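# Drop the towel in the pedal bin, lid closed

## Task

Get the towel inside the pedal bin, then make sure the bin's lid ends up closed over it.

## Robot and tools

ROBOT. Two arms, left_arm and right_arm, each with a parallel gripper. Calibrated bases in the scene frame: left_arm at (-0.012, +0.346, 0) m, right_arm at (-0.036, -0.346, +0.020) m, both yawed very slightly (quat_wxyz +1.000, 0, 0, -0.018). A camera stand is fixed to the floor behind the arms. Anything falling from the table, or set down off it and left there, fails the job. The bin's lid presumably opens via its pedal or by lifting; it must be allowed to close again at the end.

FRAMES. Scene frame: origin at table-top height, halfway between the nominal bases; +x points out over the table, +y toward left_arm, +z up. Arm names do not match image left/right. Results report each gripper's end_effector_position (m) and end_effector_quat_wxyz in this frame; they may be off by a few cm, more at long reach. Commanded offsets, by contrast, run along each Hand target's own axes. A gripper's fingers point along its +z; they open and close along its y. The reported position is the point between the pads, just under 1 cm behind the tips.

execute_actions. Argument actions: a list of actions; each action is a table of up to 15 rows, one row per 1/30 s control step; fewer rows means the last row repeats to fill 15. Every row has 14 numbers in [-1, 1]: dx, dy, dz, rx, ry, rz, opening for left_arm, then the same seven for right_arm, always all 14. The six pose numbers are an offset from that arm's Hand target as it was when the action began (every row counts from that same start, not from the row before); the next action starts from the new Hand target, so a repeated offset keeps moving. Scale: 1.0 equals 0.6 m or 180 degrees; rx, ry, rz form a single rotation vector. Opening is absolute: +1 fully open (about 87 mm between pads), +0.5 about 69, 0 about 43, -0.5 about 18, -1 shut. Six zeros re-request the current Hand target. To leave a gripper unchanged, resend its present opening; 0 is a real command. Optional cameras: list of names, ["all"], or []; an unknown name voids the call. Images come by default only with an empty actions list.

move. target: one 14-number row or a list of up to 15 rows, same layout and scale, each row an offset from the Hand targets at the start of the move (not from the previous row). Paths are straight, ignore obstacles and the other arm, finish together and are capped at 10 s. speed: m/s, 0.002 to 2.9, default 0.25 (rotation up to twice that in rad/s); one value or one per target. blend: corner rounding in m for lists, default 0 (full stop at each). opening_speed: opening change per second, at least 0.2. blocking=false returns after about 0.5 s while motion continues. The result adds a move: line with the ending (done, off_target, moving, held, fault) and limits (paced = pose clipped; held = steps withheld). done means at rest within 10 mm and 2 degrees; it says nothing about contact.

wait: seconds 0 to 10; arms keep their last command; a running move continues. stop: brakes a running move (needs room when fast). zoom_image: camera (cam_high, cam_low, cam_left_wrist, cam_right_wrist) and region [x0, y0, x1, y1] in pixels of its latest image, top-left origin, at most 504 by 504. finished_scene: scene = current scene number; irreversible, call nothing else in that reply.

RESULTS. Hand target is the last commanded pose after clipping; grippers often rest short of it, and only a new command (even zeros) asks again, so send the missing distance. Tool commands lists present openings. grip_measured is on the opening scale; Joint positions give the gripper 0 (closed) to 1 (open). Joint velocities may print as within noise. Joint torques include gravity, are offset and noisy, and wrap at ±28 N m on joints 1 to 3. A MOTOR HOT line appears at 75 °C.

MOTION TIPS. Each step, commanded orientation is clipped to within 40 degrees of the measured one, then damped IK moves position first. Friction and weight cause sag, tilt and shortfall at long reach; small moves may fail or go sideways. Check position and tilt after every move and correct. Route around an arm's own base, not near it, or its shoulder posture may flip. With the wrist close to the waist axis, small motions can swing the arm. A blocked arm keeps pressing; end it by commanding a target back beyond the gripper.

GRIPPING. Fingers go where grip_measured reads your number. For a firm hold, command about 0.04 below the reading at first contact. The towel is soft and thin; very thin material gets less force. Pads exert up to about 20 N; fast closes squeeze harder.

AVOID. Hitting or pressing the grippers, housings or wrist cameras together (the clearance check does not stop this) or closing on the other arm's fingers; fast impacts; hard pushes on fixed or heavy things like the bin; letting go of moving objects; dropping things off the table. Heat builds while holding loads, reaching far or straining; at 90 °C that arm folds and idles, at 100 °C it collapses. The scene keeps running while you write.

CAMERAS. cam_high (overhead, behind, near (0.40, -0.56, 1.01)), cam_low (low, facing back from (0.86, 0.13, 0.14)), cam_left_wrist, cam_right_wrist; all 896x504, given with intrinsics and world-to-camera transforms, accurate to roughly a centimetre near image centre.

Joint ranges (rad): waist -2.618 to 3.054, shoulder 0 to 3.142, elbow 0 to 3.142 (straight at 2.901), wrist pitch and yaw -1.571 to 1.571, wrist roll -2.094 to 2.094.

Each tool is called after ">>>" by a JSON object that holds its "method" and its "body", one argument or row to a line.

## Session

>>> {"method": "execute_actions", "body": {
  "actions": []
}}

Scene clock: 0.00 s.
left_arm: end_effector_position=(+0.3757, +0.3188, +0.0740) grip_measured=+1.000 end_effector_quat_wxyz=(+0.651, +0.009, +0.759, +0.019) | right_arm: end_effector_position=(+0.3394, -0.3725, +0.0733) grip_measured=+0.991 end_effector_quat_wxyz=(+0.614, +0.042, +0.789, +0.004)
Joint positions: left_arm=[-0.105 1.623 0.291 1.177 -0.157 0.017 1] | right_arm=[-0.068 1.59 0.274 1.066 -0.055 0.046 0.995]
Joint velocities: within noise
Joint torques (N m): no reading
Heat: left arm: 25 °C; right arm: 25 °C.
Hand target: left_arm +0.3775, +0.3186, +0.0776; +0.655, +0.008, +0.756, +0.019 | right_arm +0.3433, -0.3729, +0.0807; +0.623, +0.041, +0.781, +0.004
Tool commands: left_gripper/opening=+1.0 right_gripper/opening=+1.0
camera_calibration:
cam_left_wrist: T_world_to_cam=[[0.0034269, -0.997958, -0.063786, 0.324226], [-0.851871, 0.0304943, -0.522863, 0.370045], [0.52374, 0.0561293, -0.850027, -0.00827211], [0, 0, 0, 1]] pos_world=[0.318452, 0.312744, 0.207132]
cam_right_wrist: T_world_to_cam=[[-0.0567615, -0.996307, -0.064426, -0.345855], [-0.896691, 0.0792481, -0.435506, 0.384921], [0.439003, 0.0330502, -0.897877, 0.0744154], [0, 0, 0, 1]] pos_world=[0.292855, -0.377542, 0.212169]

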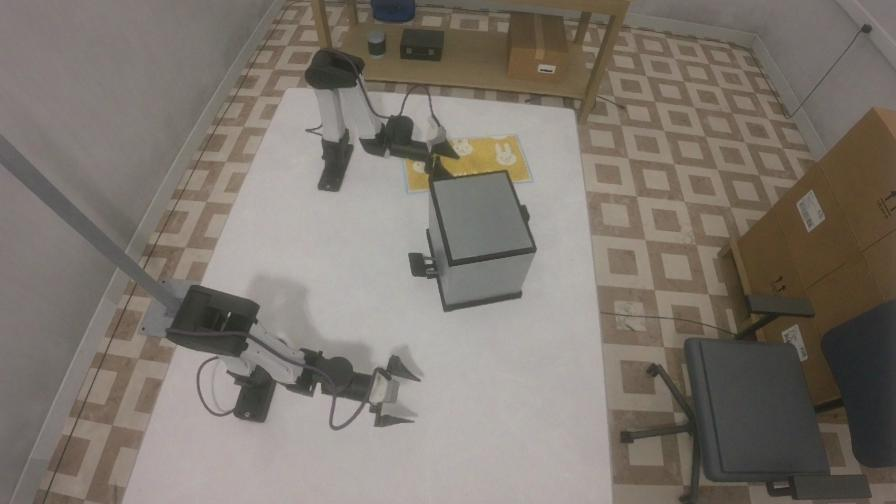

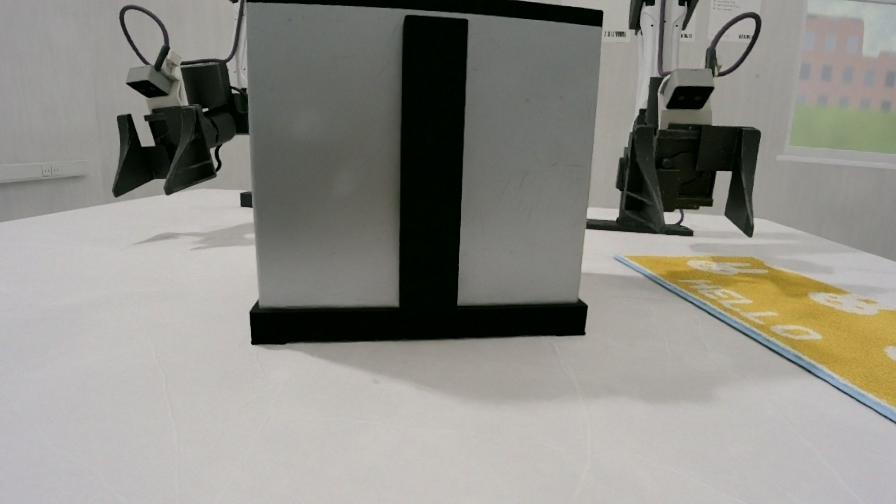

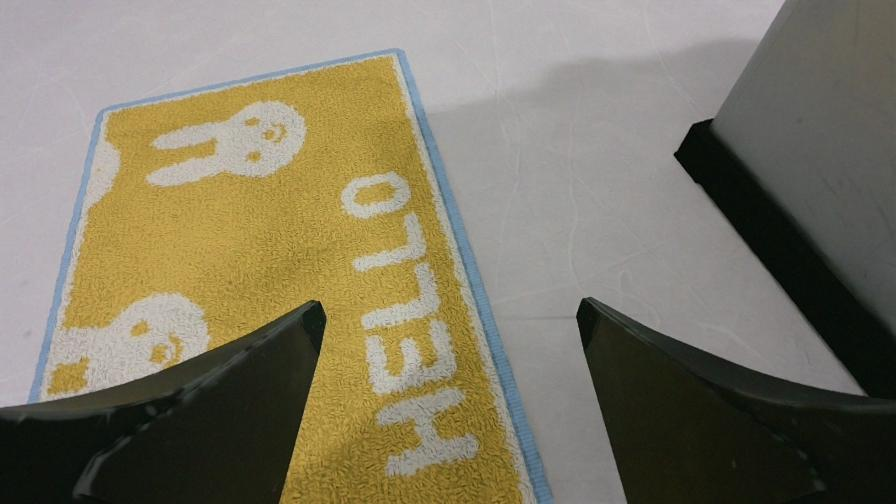

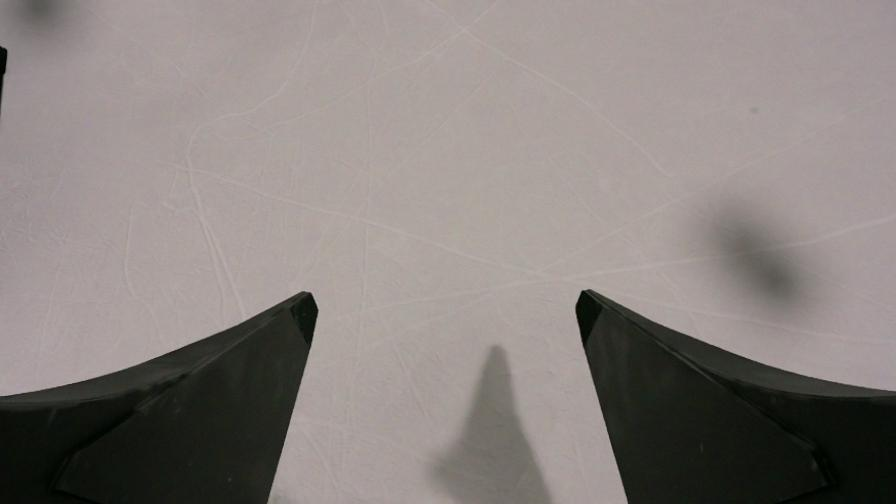

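>>> {"method": "move", "body": {
  "target": [
    [-0.139,0.140,0.045,0,0.455,0,0.7,0.0,0.25,-0.2,-0.122,0.04,-0.018,-1],
    [-0.139,0.140,0.045,0,0.455,0,0.7,-0.003,0.54,-0.15,-0.244,0.08,-0.035,-1]
  ],
  "blend": [0.05,0],
  "speed": 0.35,
  "cameras": ["all"]
}}

Scene clock: 12.43 s.
left_arm: end_effector_position=(+0.4137, +0.3948, +0.1596) grip_measured=+0.700 end_effector_quat_wxyz=(+0.088, -0.006, +0.996, +0.023) | right_arm: end_effector_position=(+0.2695, -0.0573, +0.1084) grip_measured=-1.000 end_effector_quat_wxyz=(+0.480, -0.238, +0.806, +0.252)
Joint positions: left_arm=[0.131 2.288 2.455 -1.559 -0.03 0.084 0.85] | right_arm=[0.756 1.516 0.647 0.444 -0.045 0.175 0]
Joint torques (N m): left_arm=[0.55 -8.69 7.92 0.74 -0.21 0.14] | right_arm=[0.59 -4.89 7.68 1.92 -0.03 -0.08]
Heat: left arm: 27 °C; right arm: 26 °C.
Hand target: left_arm +0.4151, +0.3999, +0.1595; -0.001, -0.006, +1.000, +0.020 | right_arm +0.2753, -0.0461, +0.1215; +0.492, -0.237, +0.794, +0.267
Off the commanded pose: left_arm 0.005 m, 10 deg | right_arm 0.018 m, 3 deg.
joint sent to its limit (left arm) — joint 4 (wrist pitch), lower limit. The joint targets are off in orientation, not in position.
move: off_target (left_arm, right_arm)
camera_calibration:
cam_left_wrist: T_world_to_cam=[[-0.00740176, -0.999001, -0.0440816, 0.407136], [-0.770738, -0.0223869, 0.636759, 0.247051], [-0.63711, 0.0386885, -0.769802, 0.514645], [0, 0, 0, 1]] pos_world=[0.52131, 0.392349, 0.25681]
cam_right_wrist: T_world_to_cam=[[0.626553, -0.757479, -0.183458, -0.191136], [-0.773793, -0.576454, -0.262574, 0.223106], [0.0931392, 0.306475, -0.947311, 0.240486], [0, 0, 0, 1]] pos_world=[0.269996, -0.0898741, 0.251331]

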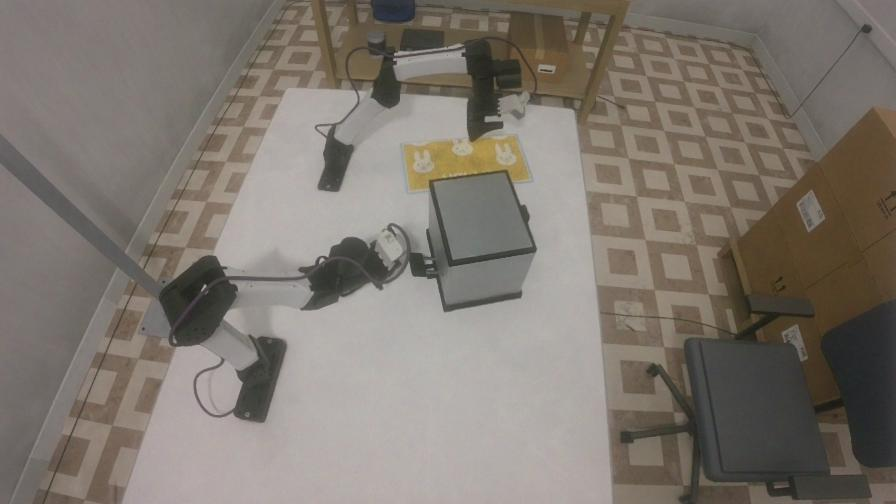

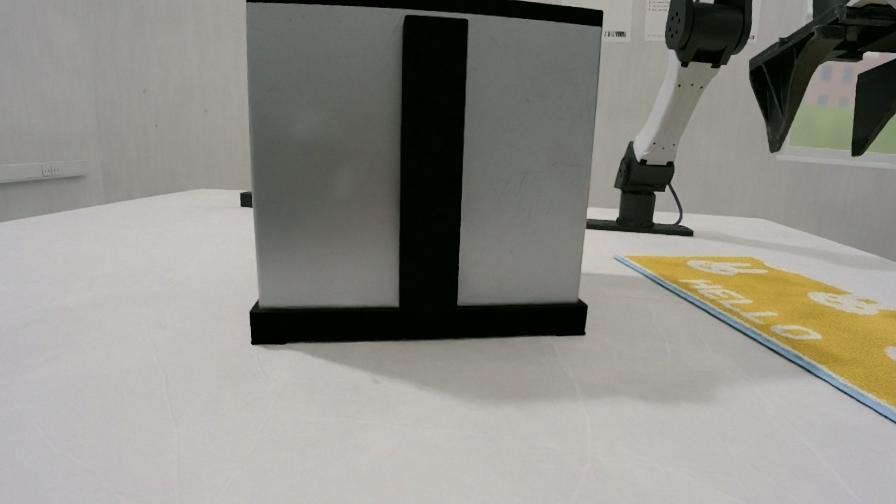

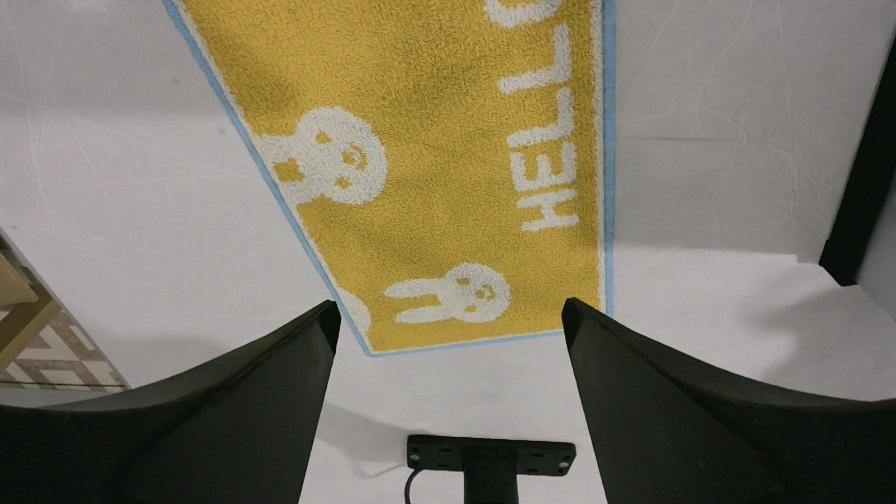

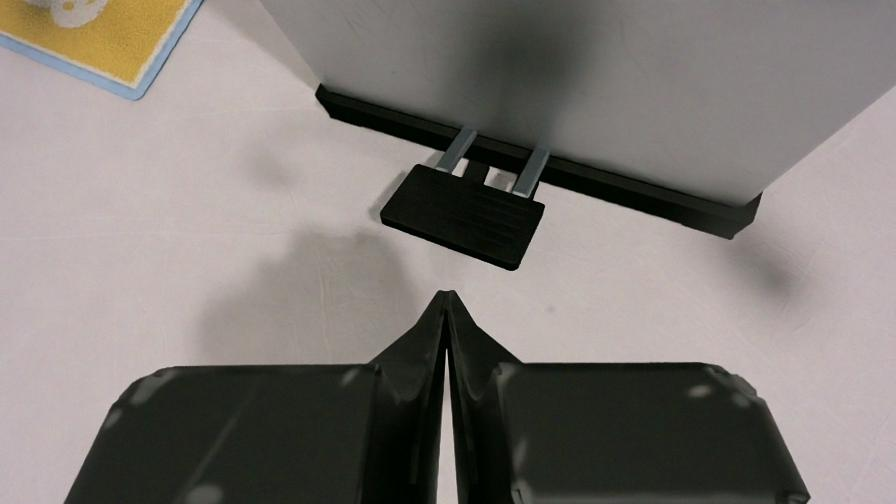

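>>> {"method": "move", "body": {
  "target": [
    [0.017,0.031,0.259,0,-0.055,0,0.7,0.01,0.075,0.05,0,0,0,-1],
    [0.017,0.031,0.259,0,-0.055,0,-1,0.01,0.075,0.05,0,0,0,-1]
  ],
  "speed": 0.2,
  "opening_speed": 2,
  "cameras": ["all"]
}}

Scene clock: 17.60 s.
left_arm: end_effector_position=(+0.4028, +0.4204, +0.0114) grip_measured=-0.616 end_effector_quat_wxyz=(+0.077, -0.006, +0.997, +0.017) | right_arm: end_effector_position=(+0.2567, -0.0033, +0.1012) grip_measured=-1.000 end_effector_quat_wxyz=(+0.478, -0.245, +0.803, +0.258)
Joint positions: left_arm=[0.196 2.214 1.732 -0.932 -0.011 0.148 0.192] | right_arm=[0.906 1.649 0.745 0.48 0.072 0.232 0]
Joint torques (N m): left_arm=[0.64 -9.95 3.69 1.35 -0.07 0.15] | right_arm=[0.65 -5.76 7.58 1.92 0.24 -0.08]
Heat: left arm: 27 °C; right arm: 27 °C.
Hand target: left_arm +0.4044, +0.4245, +0.0050; +0.085, -0.004, +0.996, +0.020 | right_arm +0.2637, +0.0065, +0.1132; +0.492, -0.237, +0.794, +0.267
Off the commanded pose: left_arm 0.008 m, 1 deg | right_arm 0.017 m, 2 deg.
move: off_target (right_arm); target 2's new opening was sent with left_arm's hand 0.015 m and 4 deg from that target
camera_calibration:
cam_left_wrist: T_world_to_cam=[[-0.00972327, -0.999398, -0.0333008, 0.427036], [-0.756665, -0.0144183, 0.653644, 0.324358], [-0.653731, 0.0315531, -0.756069, 0.402239], [0, 0, 0, 1]] pos_world=[0.512539, 0.418764, 0.106327]
cam_right_wrist: T_world_to_cam=[[0.641474, -0.744028, -0.186904, -0.146871], [-0.762387, -0.591195, -0.263162, 0.239483], [0.0853035, 0.311305, -0.946474, 0.220144], [0, 0, 0, 1]] pos_world=[0.258014, -0.0362269, 0.243933]

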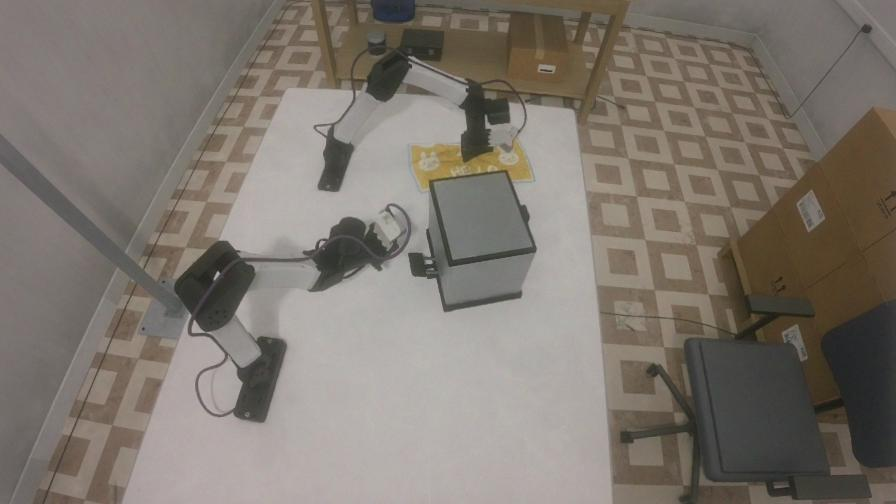

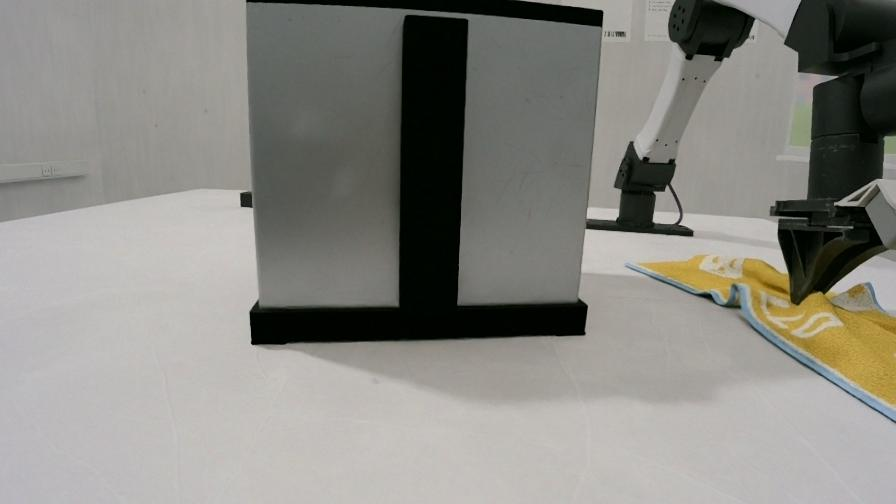

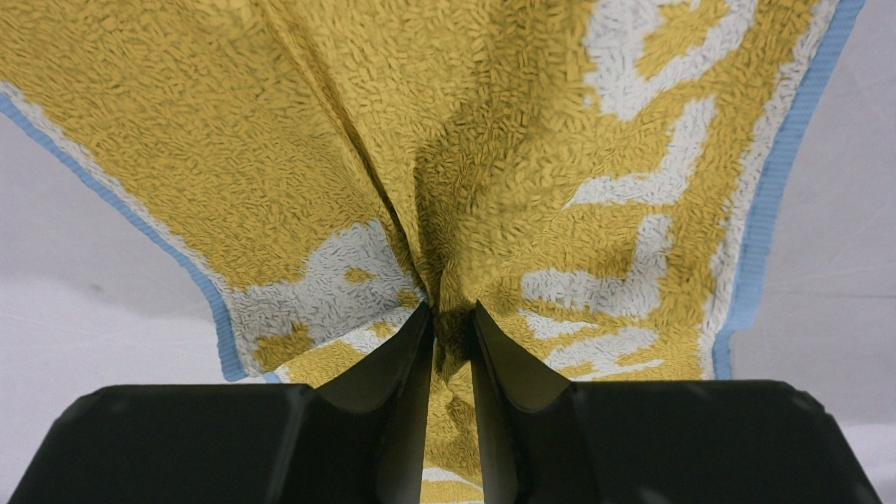

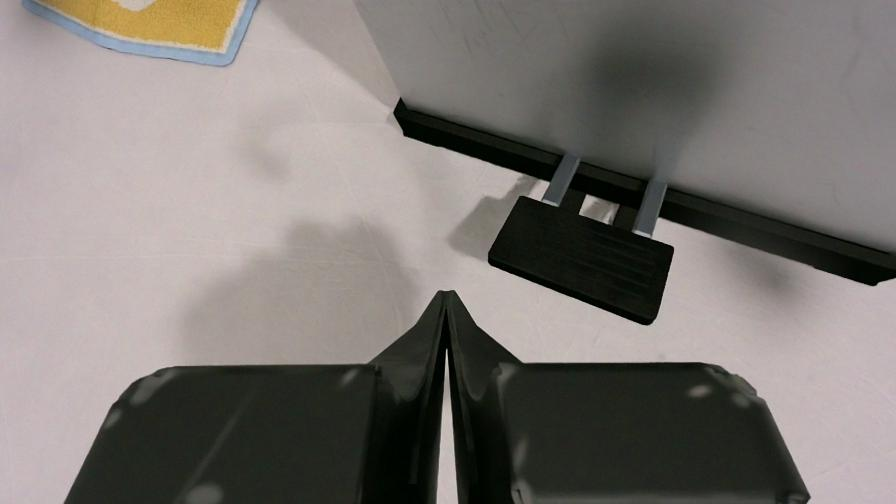

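>>> {"method": "move", "body": {
  "target": [
    [-0.113,-0.064,-0.702,0,-0.222,0,-1,-0.016,-0.07,0.061,0,0,0,-1],
    [-0.113,-0.064,-0.702,0,-0.222,0,-1,0.105,-0.096,0.111,0,0,0,-1]
  ],
  "speed": [0.3,0.07],
  "cameras": ["all"]
}}

Scene clock: 25.30 s.
left_arm: end_effector_position=(+0.3997, +0.3718, +0.4278) grip_measured=-0.616 end_effector_quat_wxyz=(+0.496, +0.007, +0.868, +0.029) | right_arm: end_effector_position=(+0.3298, +0.0100, +0.0552) grip_measured=-1.000 end_effector_quat_wxyz=(+0.532, -0.227, +0.766, +0.282)
Joint positions: left_arm=[0.097 1.942 2.854 -1.442 0.009 0.071 0.192] | right_arm=[0.781 2.03 0.829 0.923 -0.028 0.191 0]
Joint torques (N m): left_arm=[-0.65 -5.61 4.9 2.12 -0.09 -0.13] | right_arm=[-0.1 -6.02 2.62 1.3 -0.06 -0.18]
Heat: left arm: 27 °C; right arm: 28 °C.
Hand target: left_arm +0.4002, +0.3694, +0.4297; +0.421, +0.003, +0.907, +0.020 | right_arm +0.3187, +0.0001, +0.0202; +0.492, -0.237, +0.794, +0.267
Off the commanded pose: left_arm 0.003 m, 10 deg | right_arm 0.038 m, 6 deg.
elbow stopped short (left arm): the move would have taken joint 3 (elbow) straighter than the controller allows.
move: off_target (left_arm, right_arm)
camera_calibration:
cam_left_wrist: T_world_to_cam=[[0.000843676, -0.997207, -0.0746802, 0.405013], [-0.985184, 0.0119788, -0.171082, 0.483436], [0.171499, 0.0737181, -0.982422, 0.467752], [0, 0, 0, 1]] pos_world=[0.395713, 0.363609, 0.572484]
cam_right_wrist: T_world_to_cam=[[0.649311, -0.734731, -0.19638, -0.194771], [-0.737545, -0.545344, -0.398281, 0.289797], [0.185535, 0.403447, -0.895995, 0.129488], [0, 0, 0, 1]] pos_world=[0.316181, -0.0373067, 0.193192]

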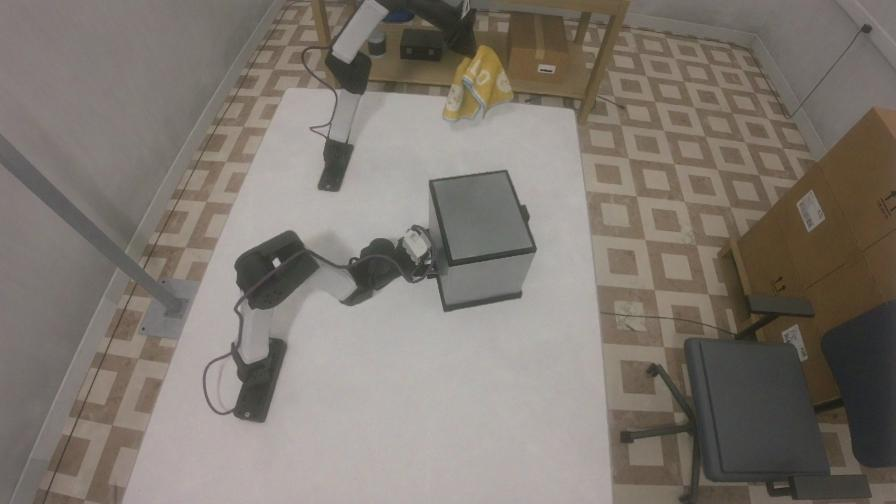

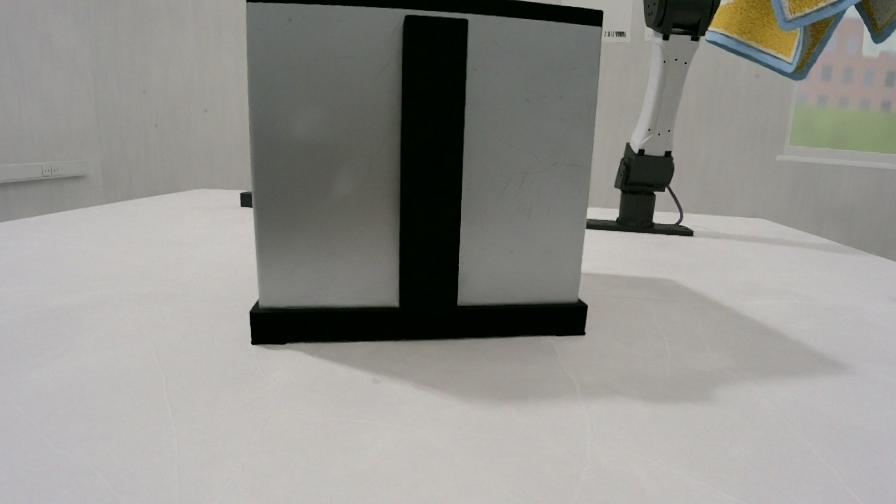

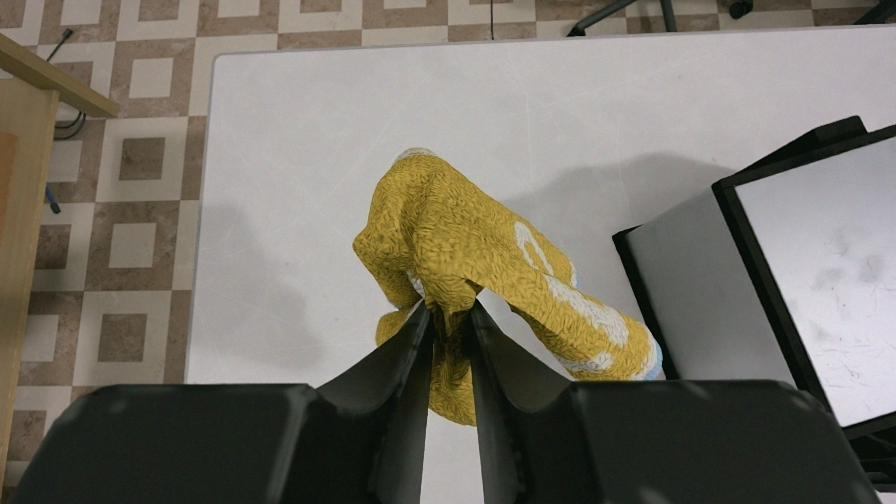

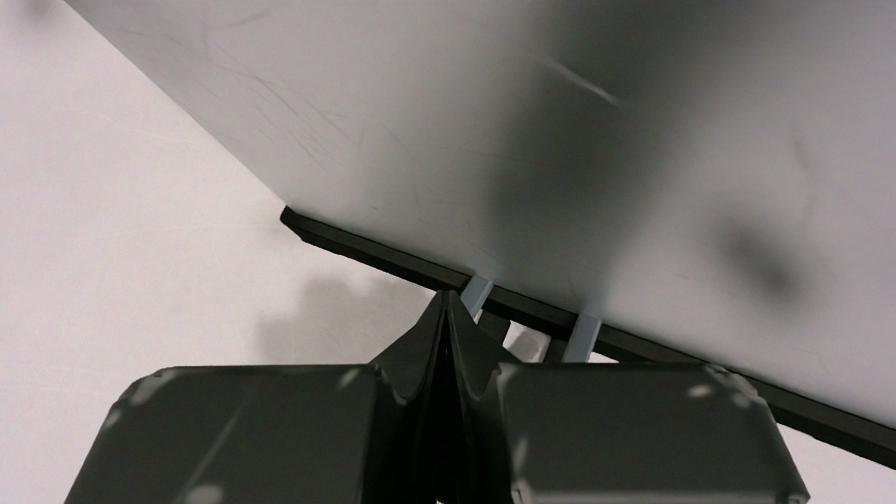

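>>> {"method": "move", "body": {
  "target": [
    [0,0,0,0,0,0,-1,-0.106,0.019,-0.09,0,0.083,0,-1],
    [0,0,0,0,0,0,-1,0.077,-0.019,-0.015,0,0.083,0,-1]
  ],
  "speed": [0.2,0.08],
  "cameras": ["cam_high","cam_right_wrist"]
}}

Scene clock: 30.70 s.
left_arm: end_effector_position=(+0.3997, +0.3718, +0.4278) grip_measured=-0.616 end_effector_quat_wxyz=(+0.496, +0.007, +0.868, +0.029) | right_arm: end_effector_position=(+0.3302, +0.0021, +0.0471) grip_measured=-1.000 end_effector_quat_wxyz=(+0.482, -0.261, +0.794, +0.264)
Joint positions: left_arm=[0.097 1.942 2.854 -1.442 0.009 0.071 0.192] | right_arm=[0.75 1.991 0.895 0.687 -0.095 0.142 0]
Joint torques (N m): left_arm=[-0.65 -5.57 4.79 2.14 -0.11 -0.15] | right_arm=[0.08 -4.31 2.21 0.45 -0.09 0.02]
Heat: left arm: 27 °C; right arm: 28 °C.
Hand target: left_arm +0.4002, +0.3694, +0.4297; +0.421, +0.003, +0.907, +0.020 | right_arm +0.3015, -0.0196, -0.0206; +0.385, -0.269, +0.851, +0.234
Off the commanded pose: left_arm 0.003 m, 10 deg | right_arm 0.077 m, 13 deg.
elbow stopped short (left arm): the move would have taken joint 3 (elbow) straighter than the controller allows.
move: off_target (left_arm, right_arm)
camera_calibration:
cam_right_wrist: T_world_to_cam=[[0.670008, -0.721876, -0.17316, -0.210282], [-0.736199, -0.616147, -0.279955, 0.276641], [0.0954012, 0.315053, -0.944267, 0.157631], [0, 0, 0, 1]] pos_world=[0.329515, -0.031008, 0.18988]
Images, in order (width x height): cam_high 896x504, cam_right_wrist 896x504.

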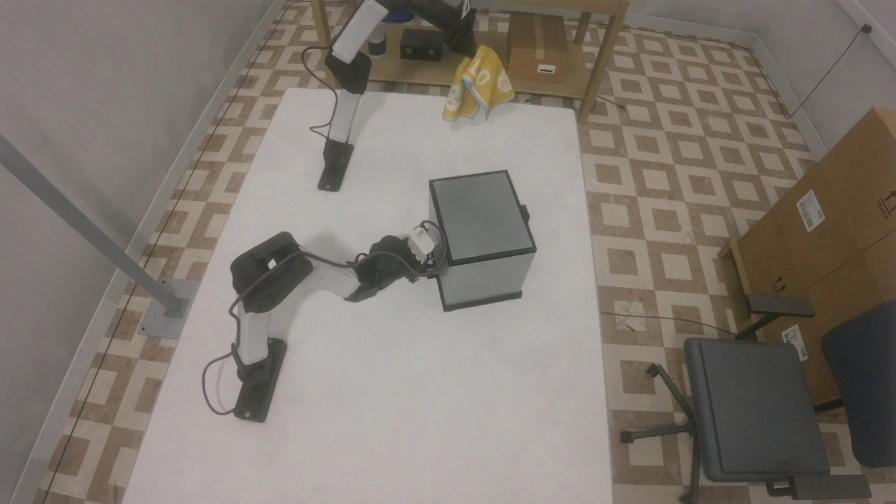

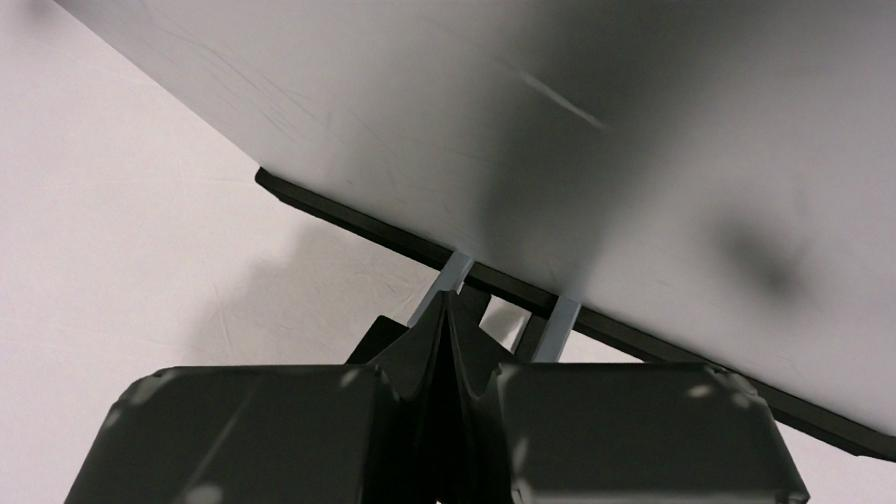

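>>> {"method": "move", "body": {
  "target": [
    [0,0,0,0,0,0,-1,-0.149,0.046,-0.153,0,0.083,0,-1],
    [0,0,0,0,0,0,-1,0.0015,-0.0017,-0.058,0,0.083,0,-1]
  ],
  "speed": [0.2,0.08],
  "cameras": ["cam_high","cam_right_wrist"]
}}

Scene clock: 36.07 s.
left_arm: end_effector_position=(+0.3997, +0.3718, +0.4278) grip_measured=-0.616 end_effector_quat_wxyz=(+0.496, +0.007, +0.868, +0.029) | right_arm: end_effector_position=(+0.2694, -0.0388, +0.0088) grip_measured=-1.000 end_effector_quat_wxyz=(+0.258, -0.313, +0.892, +0.202)
Joint positions: left_arm=[0.097 1.942 2.854 -1.442 0.009 0.071 0.192] | right_arm=[0.741 1.933 1.057 -0.05 -0.181 0.092 0]
Joint torques (N m): left_arm=[-0.54 -5.59 4.78 2.15 -0.07 -0.12] | right_arm=[-1.39 -5.65 4.72 1.86 0.2 -0.08]
Heat: left arm: 27 °C; right arm: 28 °C.
Hand target: left_arm +0.4002, +0.3694, +0.4297; +0.421, +0.003, +0.907, +0.020 | right_arm +0.2832, -0.0417, -0.0007; +0.271, -0.297, +0.894, +0.197
Off the commanded pose: left_arm 0.003 m, 10 deg | right_arm 0.017 m, 2 deg.
elbow stopped short (left arm): the move would have taken joint 3 (elbow) straighter than the controller allows.
move: off_target (left_arm, right_arm)
camera_calibration:
cam_right_wrist: T_world_to_cam=[[0.660484, -0.72218, -0.205468, -0.202802], [-0.687136, -0.691682, 0.222304, 0.175413], [-0.302662, -0.00564429, -0.953081, 0.235006], [0, 0, 0, 1]] pos_world=[0.325607, -0.0238031, 0.143316]
Images, in order (width x height): cam_high 896x504, cam_right_wrist 896x504.

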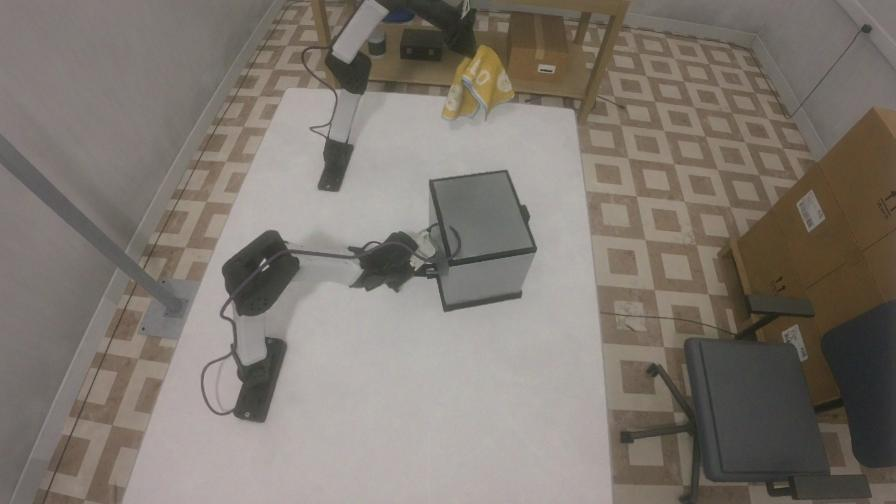

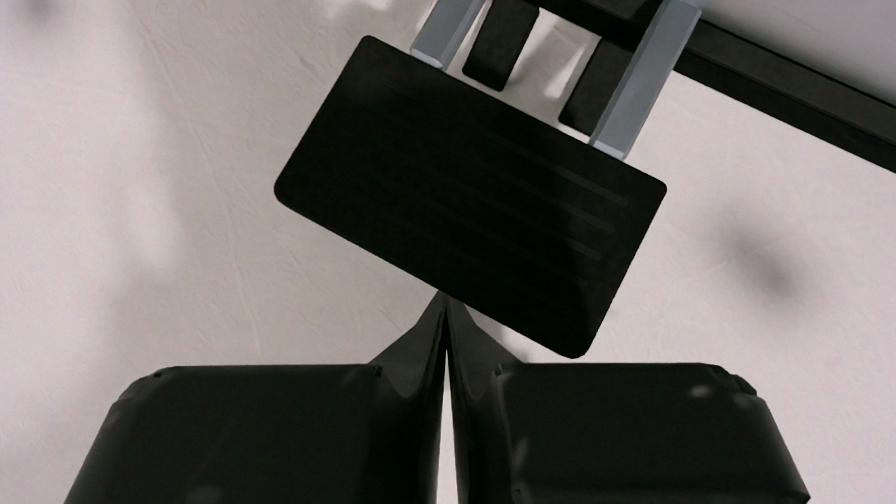

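>>> {"method": "move", "body": {
  "target": [
    [0,0,0,0,0,0,-1,0.055,-0.005,-0.044,0,0,0,-1],
    [0,0,0,0,0,0,-1,-0.035,0.024,-0.16,0,0,0,-1],
    [0,0,0,0,0,0,-1,-0.14,0.016,-0.081,0,0,0,-1],
    [0,0,0,0,0,0,-1,-0.02,-0.022,0.074,0,0,0,-1]
  ],
  "blend": [0.01,0.02,0,0],
  "speed": [0.15,0.2,0.2,0.09],
  "cameras": ["cam_high","cam_right_wrist","cam_left_wrist"]
}}

Scene clock: 42.13 s.
left_arm: end_effector_position=(+0.3997, +0.3718, +0.4278) grip_measured=-0.616 end_effector_quat_wxyz=(+0.496, +0.007, +0.868, +0.029) | right_arm: end_effector_position=(+0.2863, +0.0039, +0.0076) grip_measured=-1.000 end_effector_quat_wxyz=(+0.265, -0.343, +0.863, +0.259)
Joint positions: left_arm=[0.097 1.942 2.854 -1.442 0.009 0.071 0.192] | right_arm=[0.747 2.057 1.183 0.012 -0.297 0.066 0]
Joint torques (N m): left_arm=[-0.68 -5.71 4.86 2.15 -0.09 -0.11] | right_arm=[-3.25 -3.21 4.71 1.65 1.31 0.04]
Heat: left arm: 27 °C; right arm: 28 °C.
Hand target: left_arm +0.4002, +0.3694, +0.4297; +0.421, +0.003, +0.907, +0.020 | right_arm +0.3160, -0.0237, -0.0306; +0.270, -0.297, +0.894, +0.197
Off the commanded pose: left_arm 0.003 m, 10 deg | right_arm 0.056 m, 10 deg.
elbow stopped short (left arm): the move would have taken joint 3 (elbow) straighter than the controller allows.
move: off_target (left_arm, right_arm)
camera_calibration:
cam_left_wrist: T_world_to_cam=[[0.000843676, -0.997207, -0.0746802, 0.405013], [-0.985184, 0.0119788, -0.171082, 0.483436], [0.171499, 0.0737181, -0.982422, 0.467752], [0, 0, 0, 1]] pos_world=[0.395713, 0.363609, 0.572484]
cam_right_wrist: T_world_to_cam=[[0.72802, -0.629446, -0.271631, -0.202643], [-0.61599, -0.774516, 0.143809, 0.197404], [-0.300903, 0.0626264, -0.951596, 0.238409], [0, 0, 0, 1]] pos_world=[0.340865, 0.0104092, 0.143437]
Images, in order (width x height): cam_high 896x504, cam_left_wrist 896x504, cam_right_wrist 896x504.

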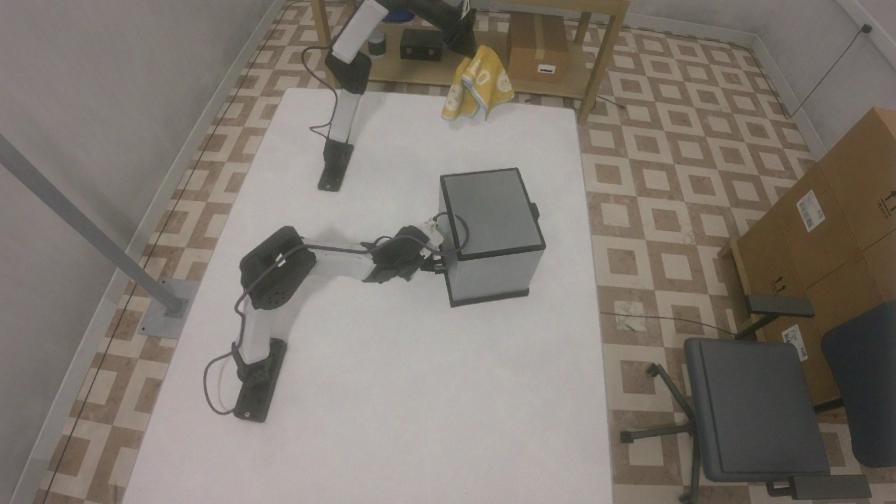

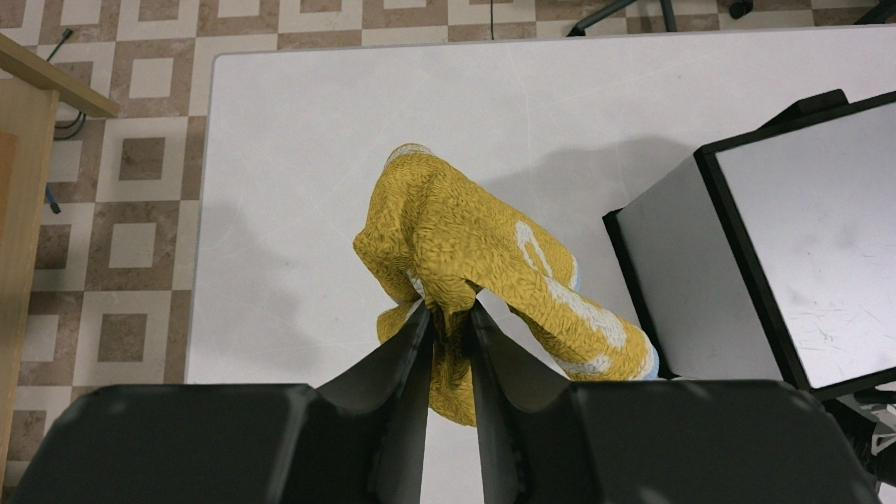

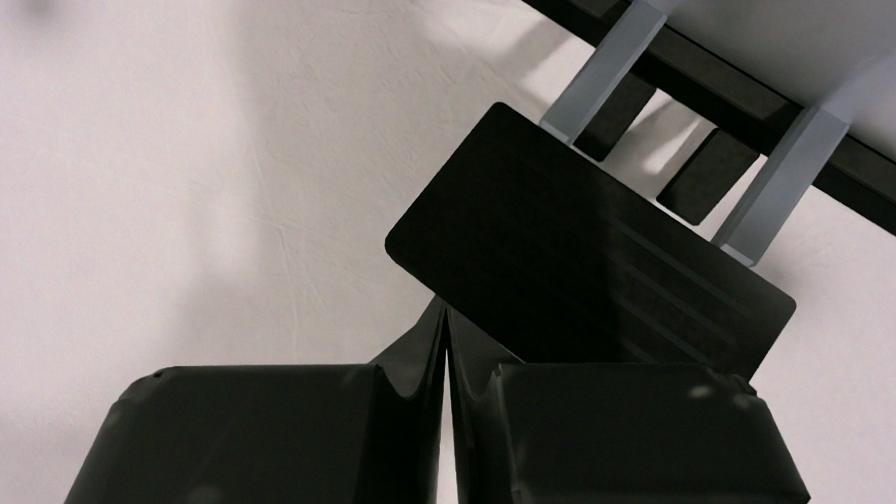

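>>> {"method": "move", "body": {
  "target": [
    [0,0,0,0,0,0,-1,0.015,0.056,-0.105,0,0,0,-1],
    [0,0,0,0,0,0,-1,-0.085,0.088,-0.235,0,0,0,-1],
    [0,0,0,0,0,0,-1,-0.172,0.036,-0.137,0,0,0,-1]
  ],
  "cameras": ["cam_right_wrist"]
}}

Scene clock: 46.67 s.
left_arm: end_effector_position=(+0.3997, +0.3718, +0.4278) grip_measured=-0.616 end_effector_quat_wxyz=(+0.496, +0.007, +0.868, +0.029) | right_arm: end_effector_position=(+0.3371, +0.0008, +0.1124) grip_measured=-1.000 end_effector_quat_wxyz=(+0.290, -0.306, +0.884, +0.203)
Joint positions: left_arm=[0.097 1.942 2.854 -1.442 0.009 0.071 0.192] | right_arm=[0.718 2.007 1.584 -0.442 -0.172 0.08 0]
Joint torques (N m): left_arm=[-0.53 -5.55 5 2.13 -0.07 -0.14] | right_arm=[-1.22 -6.82 7.53 1.16 -0.04 -0.12]
Heat: left arm: 27 °C; right arm: 29 °C.
Hand target: left_arm +0.4002, +0.3694, +0.4297; +0.421, +0.003, +0.907, +0.020 | right_arm +0.3418, -0.0057, +0.0994; +0.270, -0.298, +0.894, +0.197
Off the commanded pose: left_arm 0.003 m, 10 deg | right_arm 0.015 m, 3 deg.
elbow stopped short (left arm): the move would have taken joint 3 (elbow) straighter than the controller allows.
move: off_target (left_arm, right_arm)
camera_calibration:
cam_right_wrist: T_world_to_cam=[[0.657421, -0.729527, -0.188648, -0.198612], [-0.711926, -0.683379, 0.161725, 0.241444], [-0.246901, 0.0279819, -0.968637, 0.337402], [0, 0, 0, 1]] pos_world=[0.385766, 0.0106638, 0.250304]
Images, in order (width x height): cam_right_wrist 896x504.

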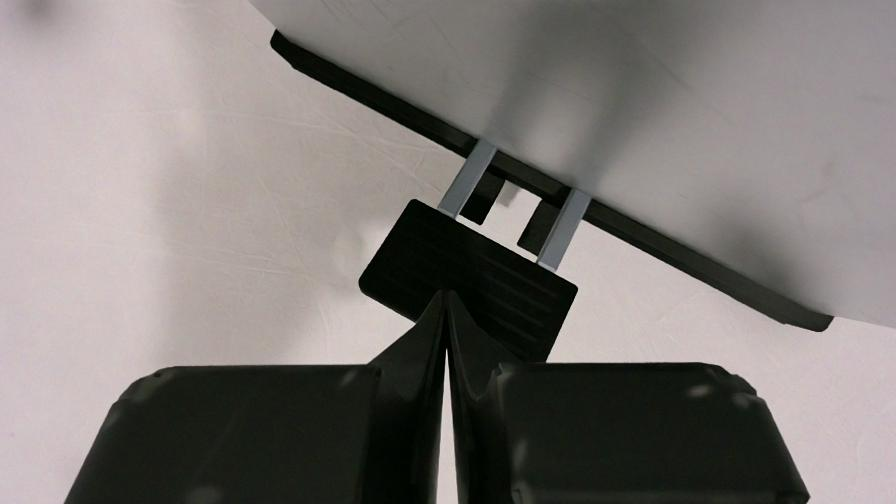

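>>> {"method": "move", "body": {
  "target": [0,0,0,0,0,0,-1,0.132,-0.0275,0.149,0,0,0,-1],
  "speed": 0.1,
  "cameras": ["cam_high","cam_low","cam_left_wrist","cam_right_wrist"]
}}

Scene clock: 49.87 s.
left_arm: end_effector_position=(+0.3997, +0.3718, +0.4278) grip_measured=-0.616 end_effector_quat_wxyz=(+0.496, +0.007, +0.868, +0.029) | right_arm: end_effector_position=(+0.3682, +0.0339, +0.0810) grip_measured=-1.000 end_effector_quat_wxyz=(+0.418, -0.317, +0.815, +0.245)
Joint positions: left_arm=[0.097 1.942 2.854 -1.442 0.009 0.071 0.192] | right_arm=[0.731 2.062 1.338 0.156 -0.174 0.05 0]
Joint torques (N m): left_arm=[-0.61 -5.55 4.81 2.13 -0.08 -0.13] | right_arm=[-0.61 -2.4 2.52 -0.06 0.22 0.42]
Heat: left arm: 27 °C; right arm: 29 °C.
Hand target: left_arm +0.4002, +0.3694, +0.4297; +0.421, +0.003, +0.907, +0.020 | right_arm +0.3316, -0.0058, -0.0206; +0.271, -0.298, +0.894, +0.197
Off the commanded pose: left_arm 0.003 m, 10 deg | right_arm 0.115 m, 20 deg.
elbow stopped short (left arm): the move would have taken joint 3 (elbow) straighter than the controller allows.
move: off_target (left_arm, right_arm)
camera_calibration:
cam_left_wrist: T_world_to_cam=[[0.000843676, -0.997207, -0.0746802, 0.405013], [-0.985184, 0.0119788, -0.171082, 0.483436], [0.171499, 0.0737181, -0.982422, 0.467752], [0, 0, 0, 1]] pos_world=[0.395713, 0.363609, 0.572484]
cam_right_wrist: T_world_to_cam=[[0.722405, -0.676755, -0.14189, -0.230289], [-0.691415, -0.709558, -0.135914, 0.308691], [-0.00869901, 0.19629, -0.980507, 0.221221], [0, 0, 0, 1]] pos_world=[0.381721, 0.0197612, 0.226188]

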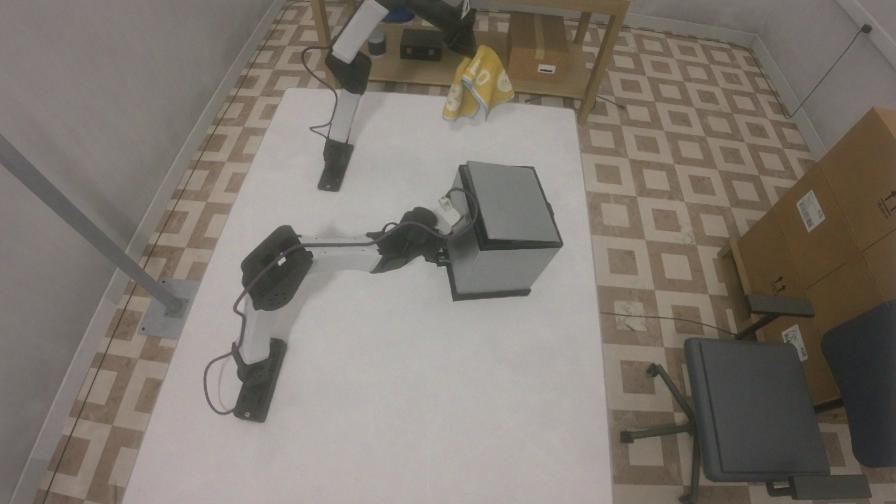

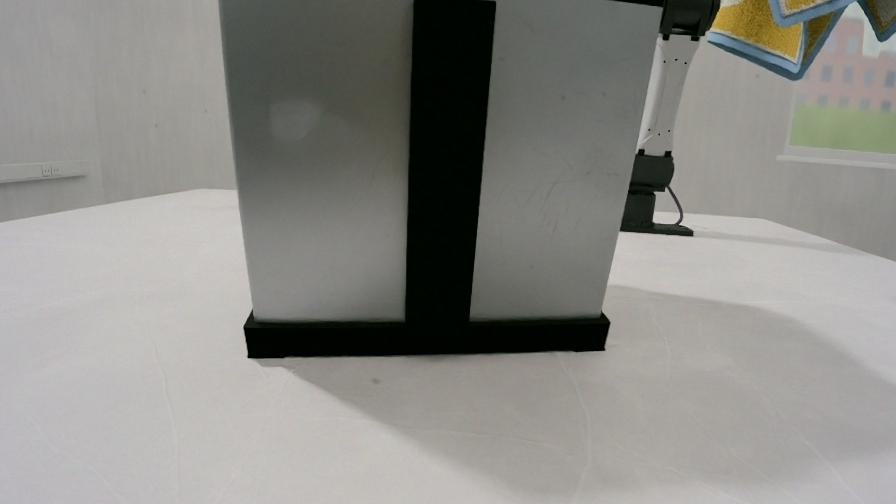

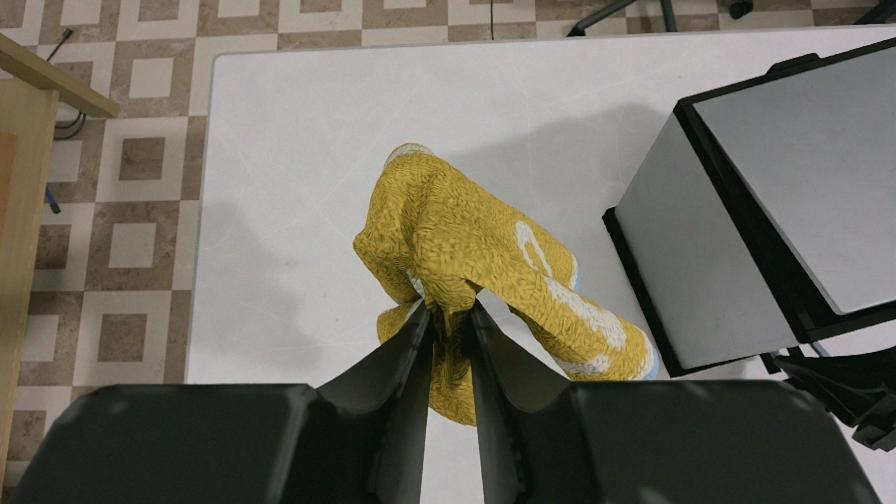

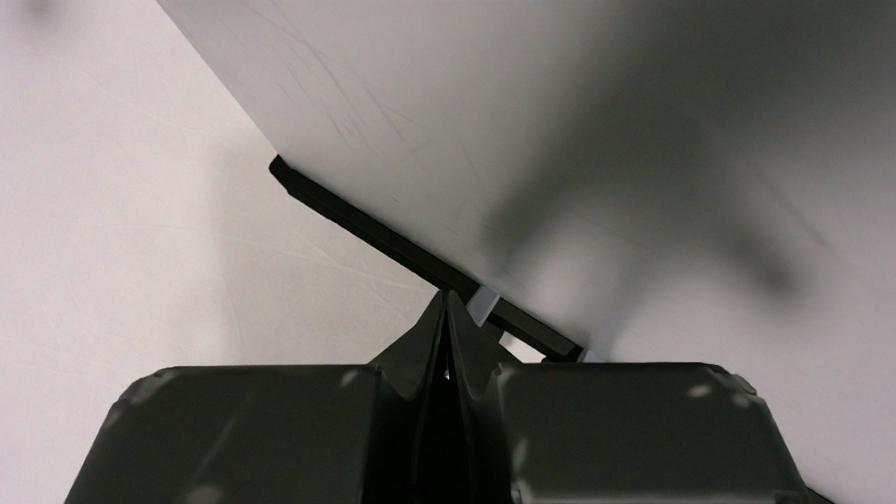

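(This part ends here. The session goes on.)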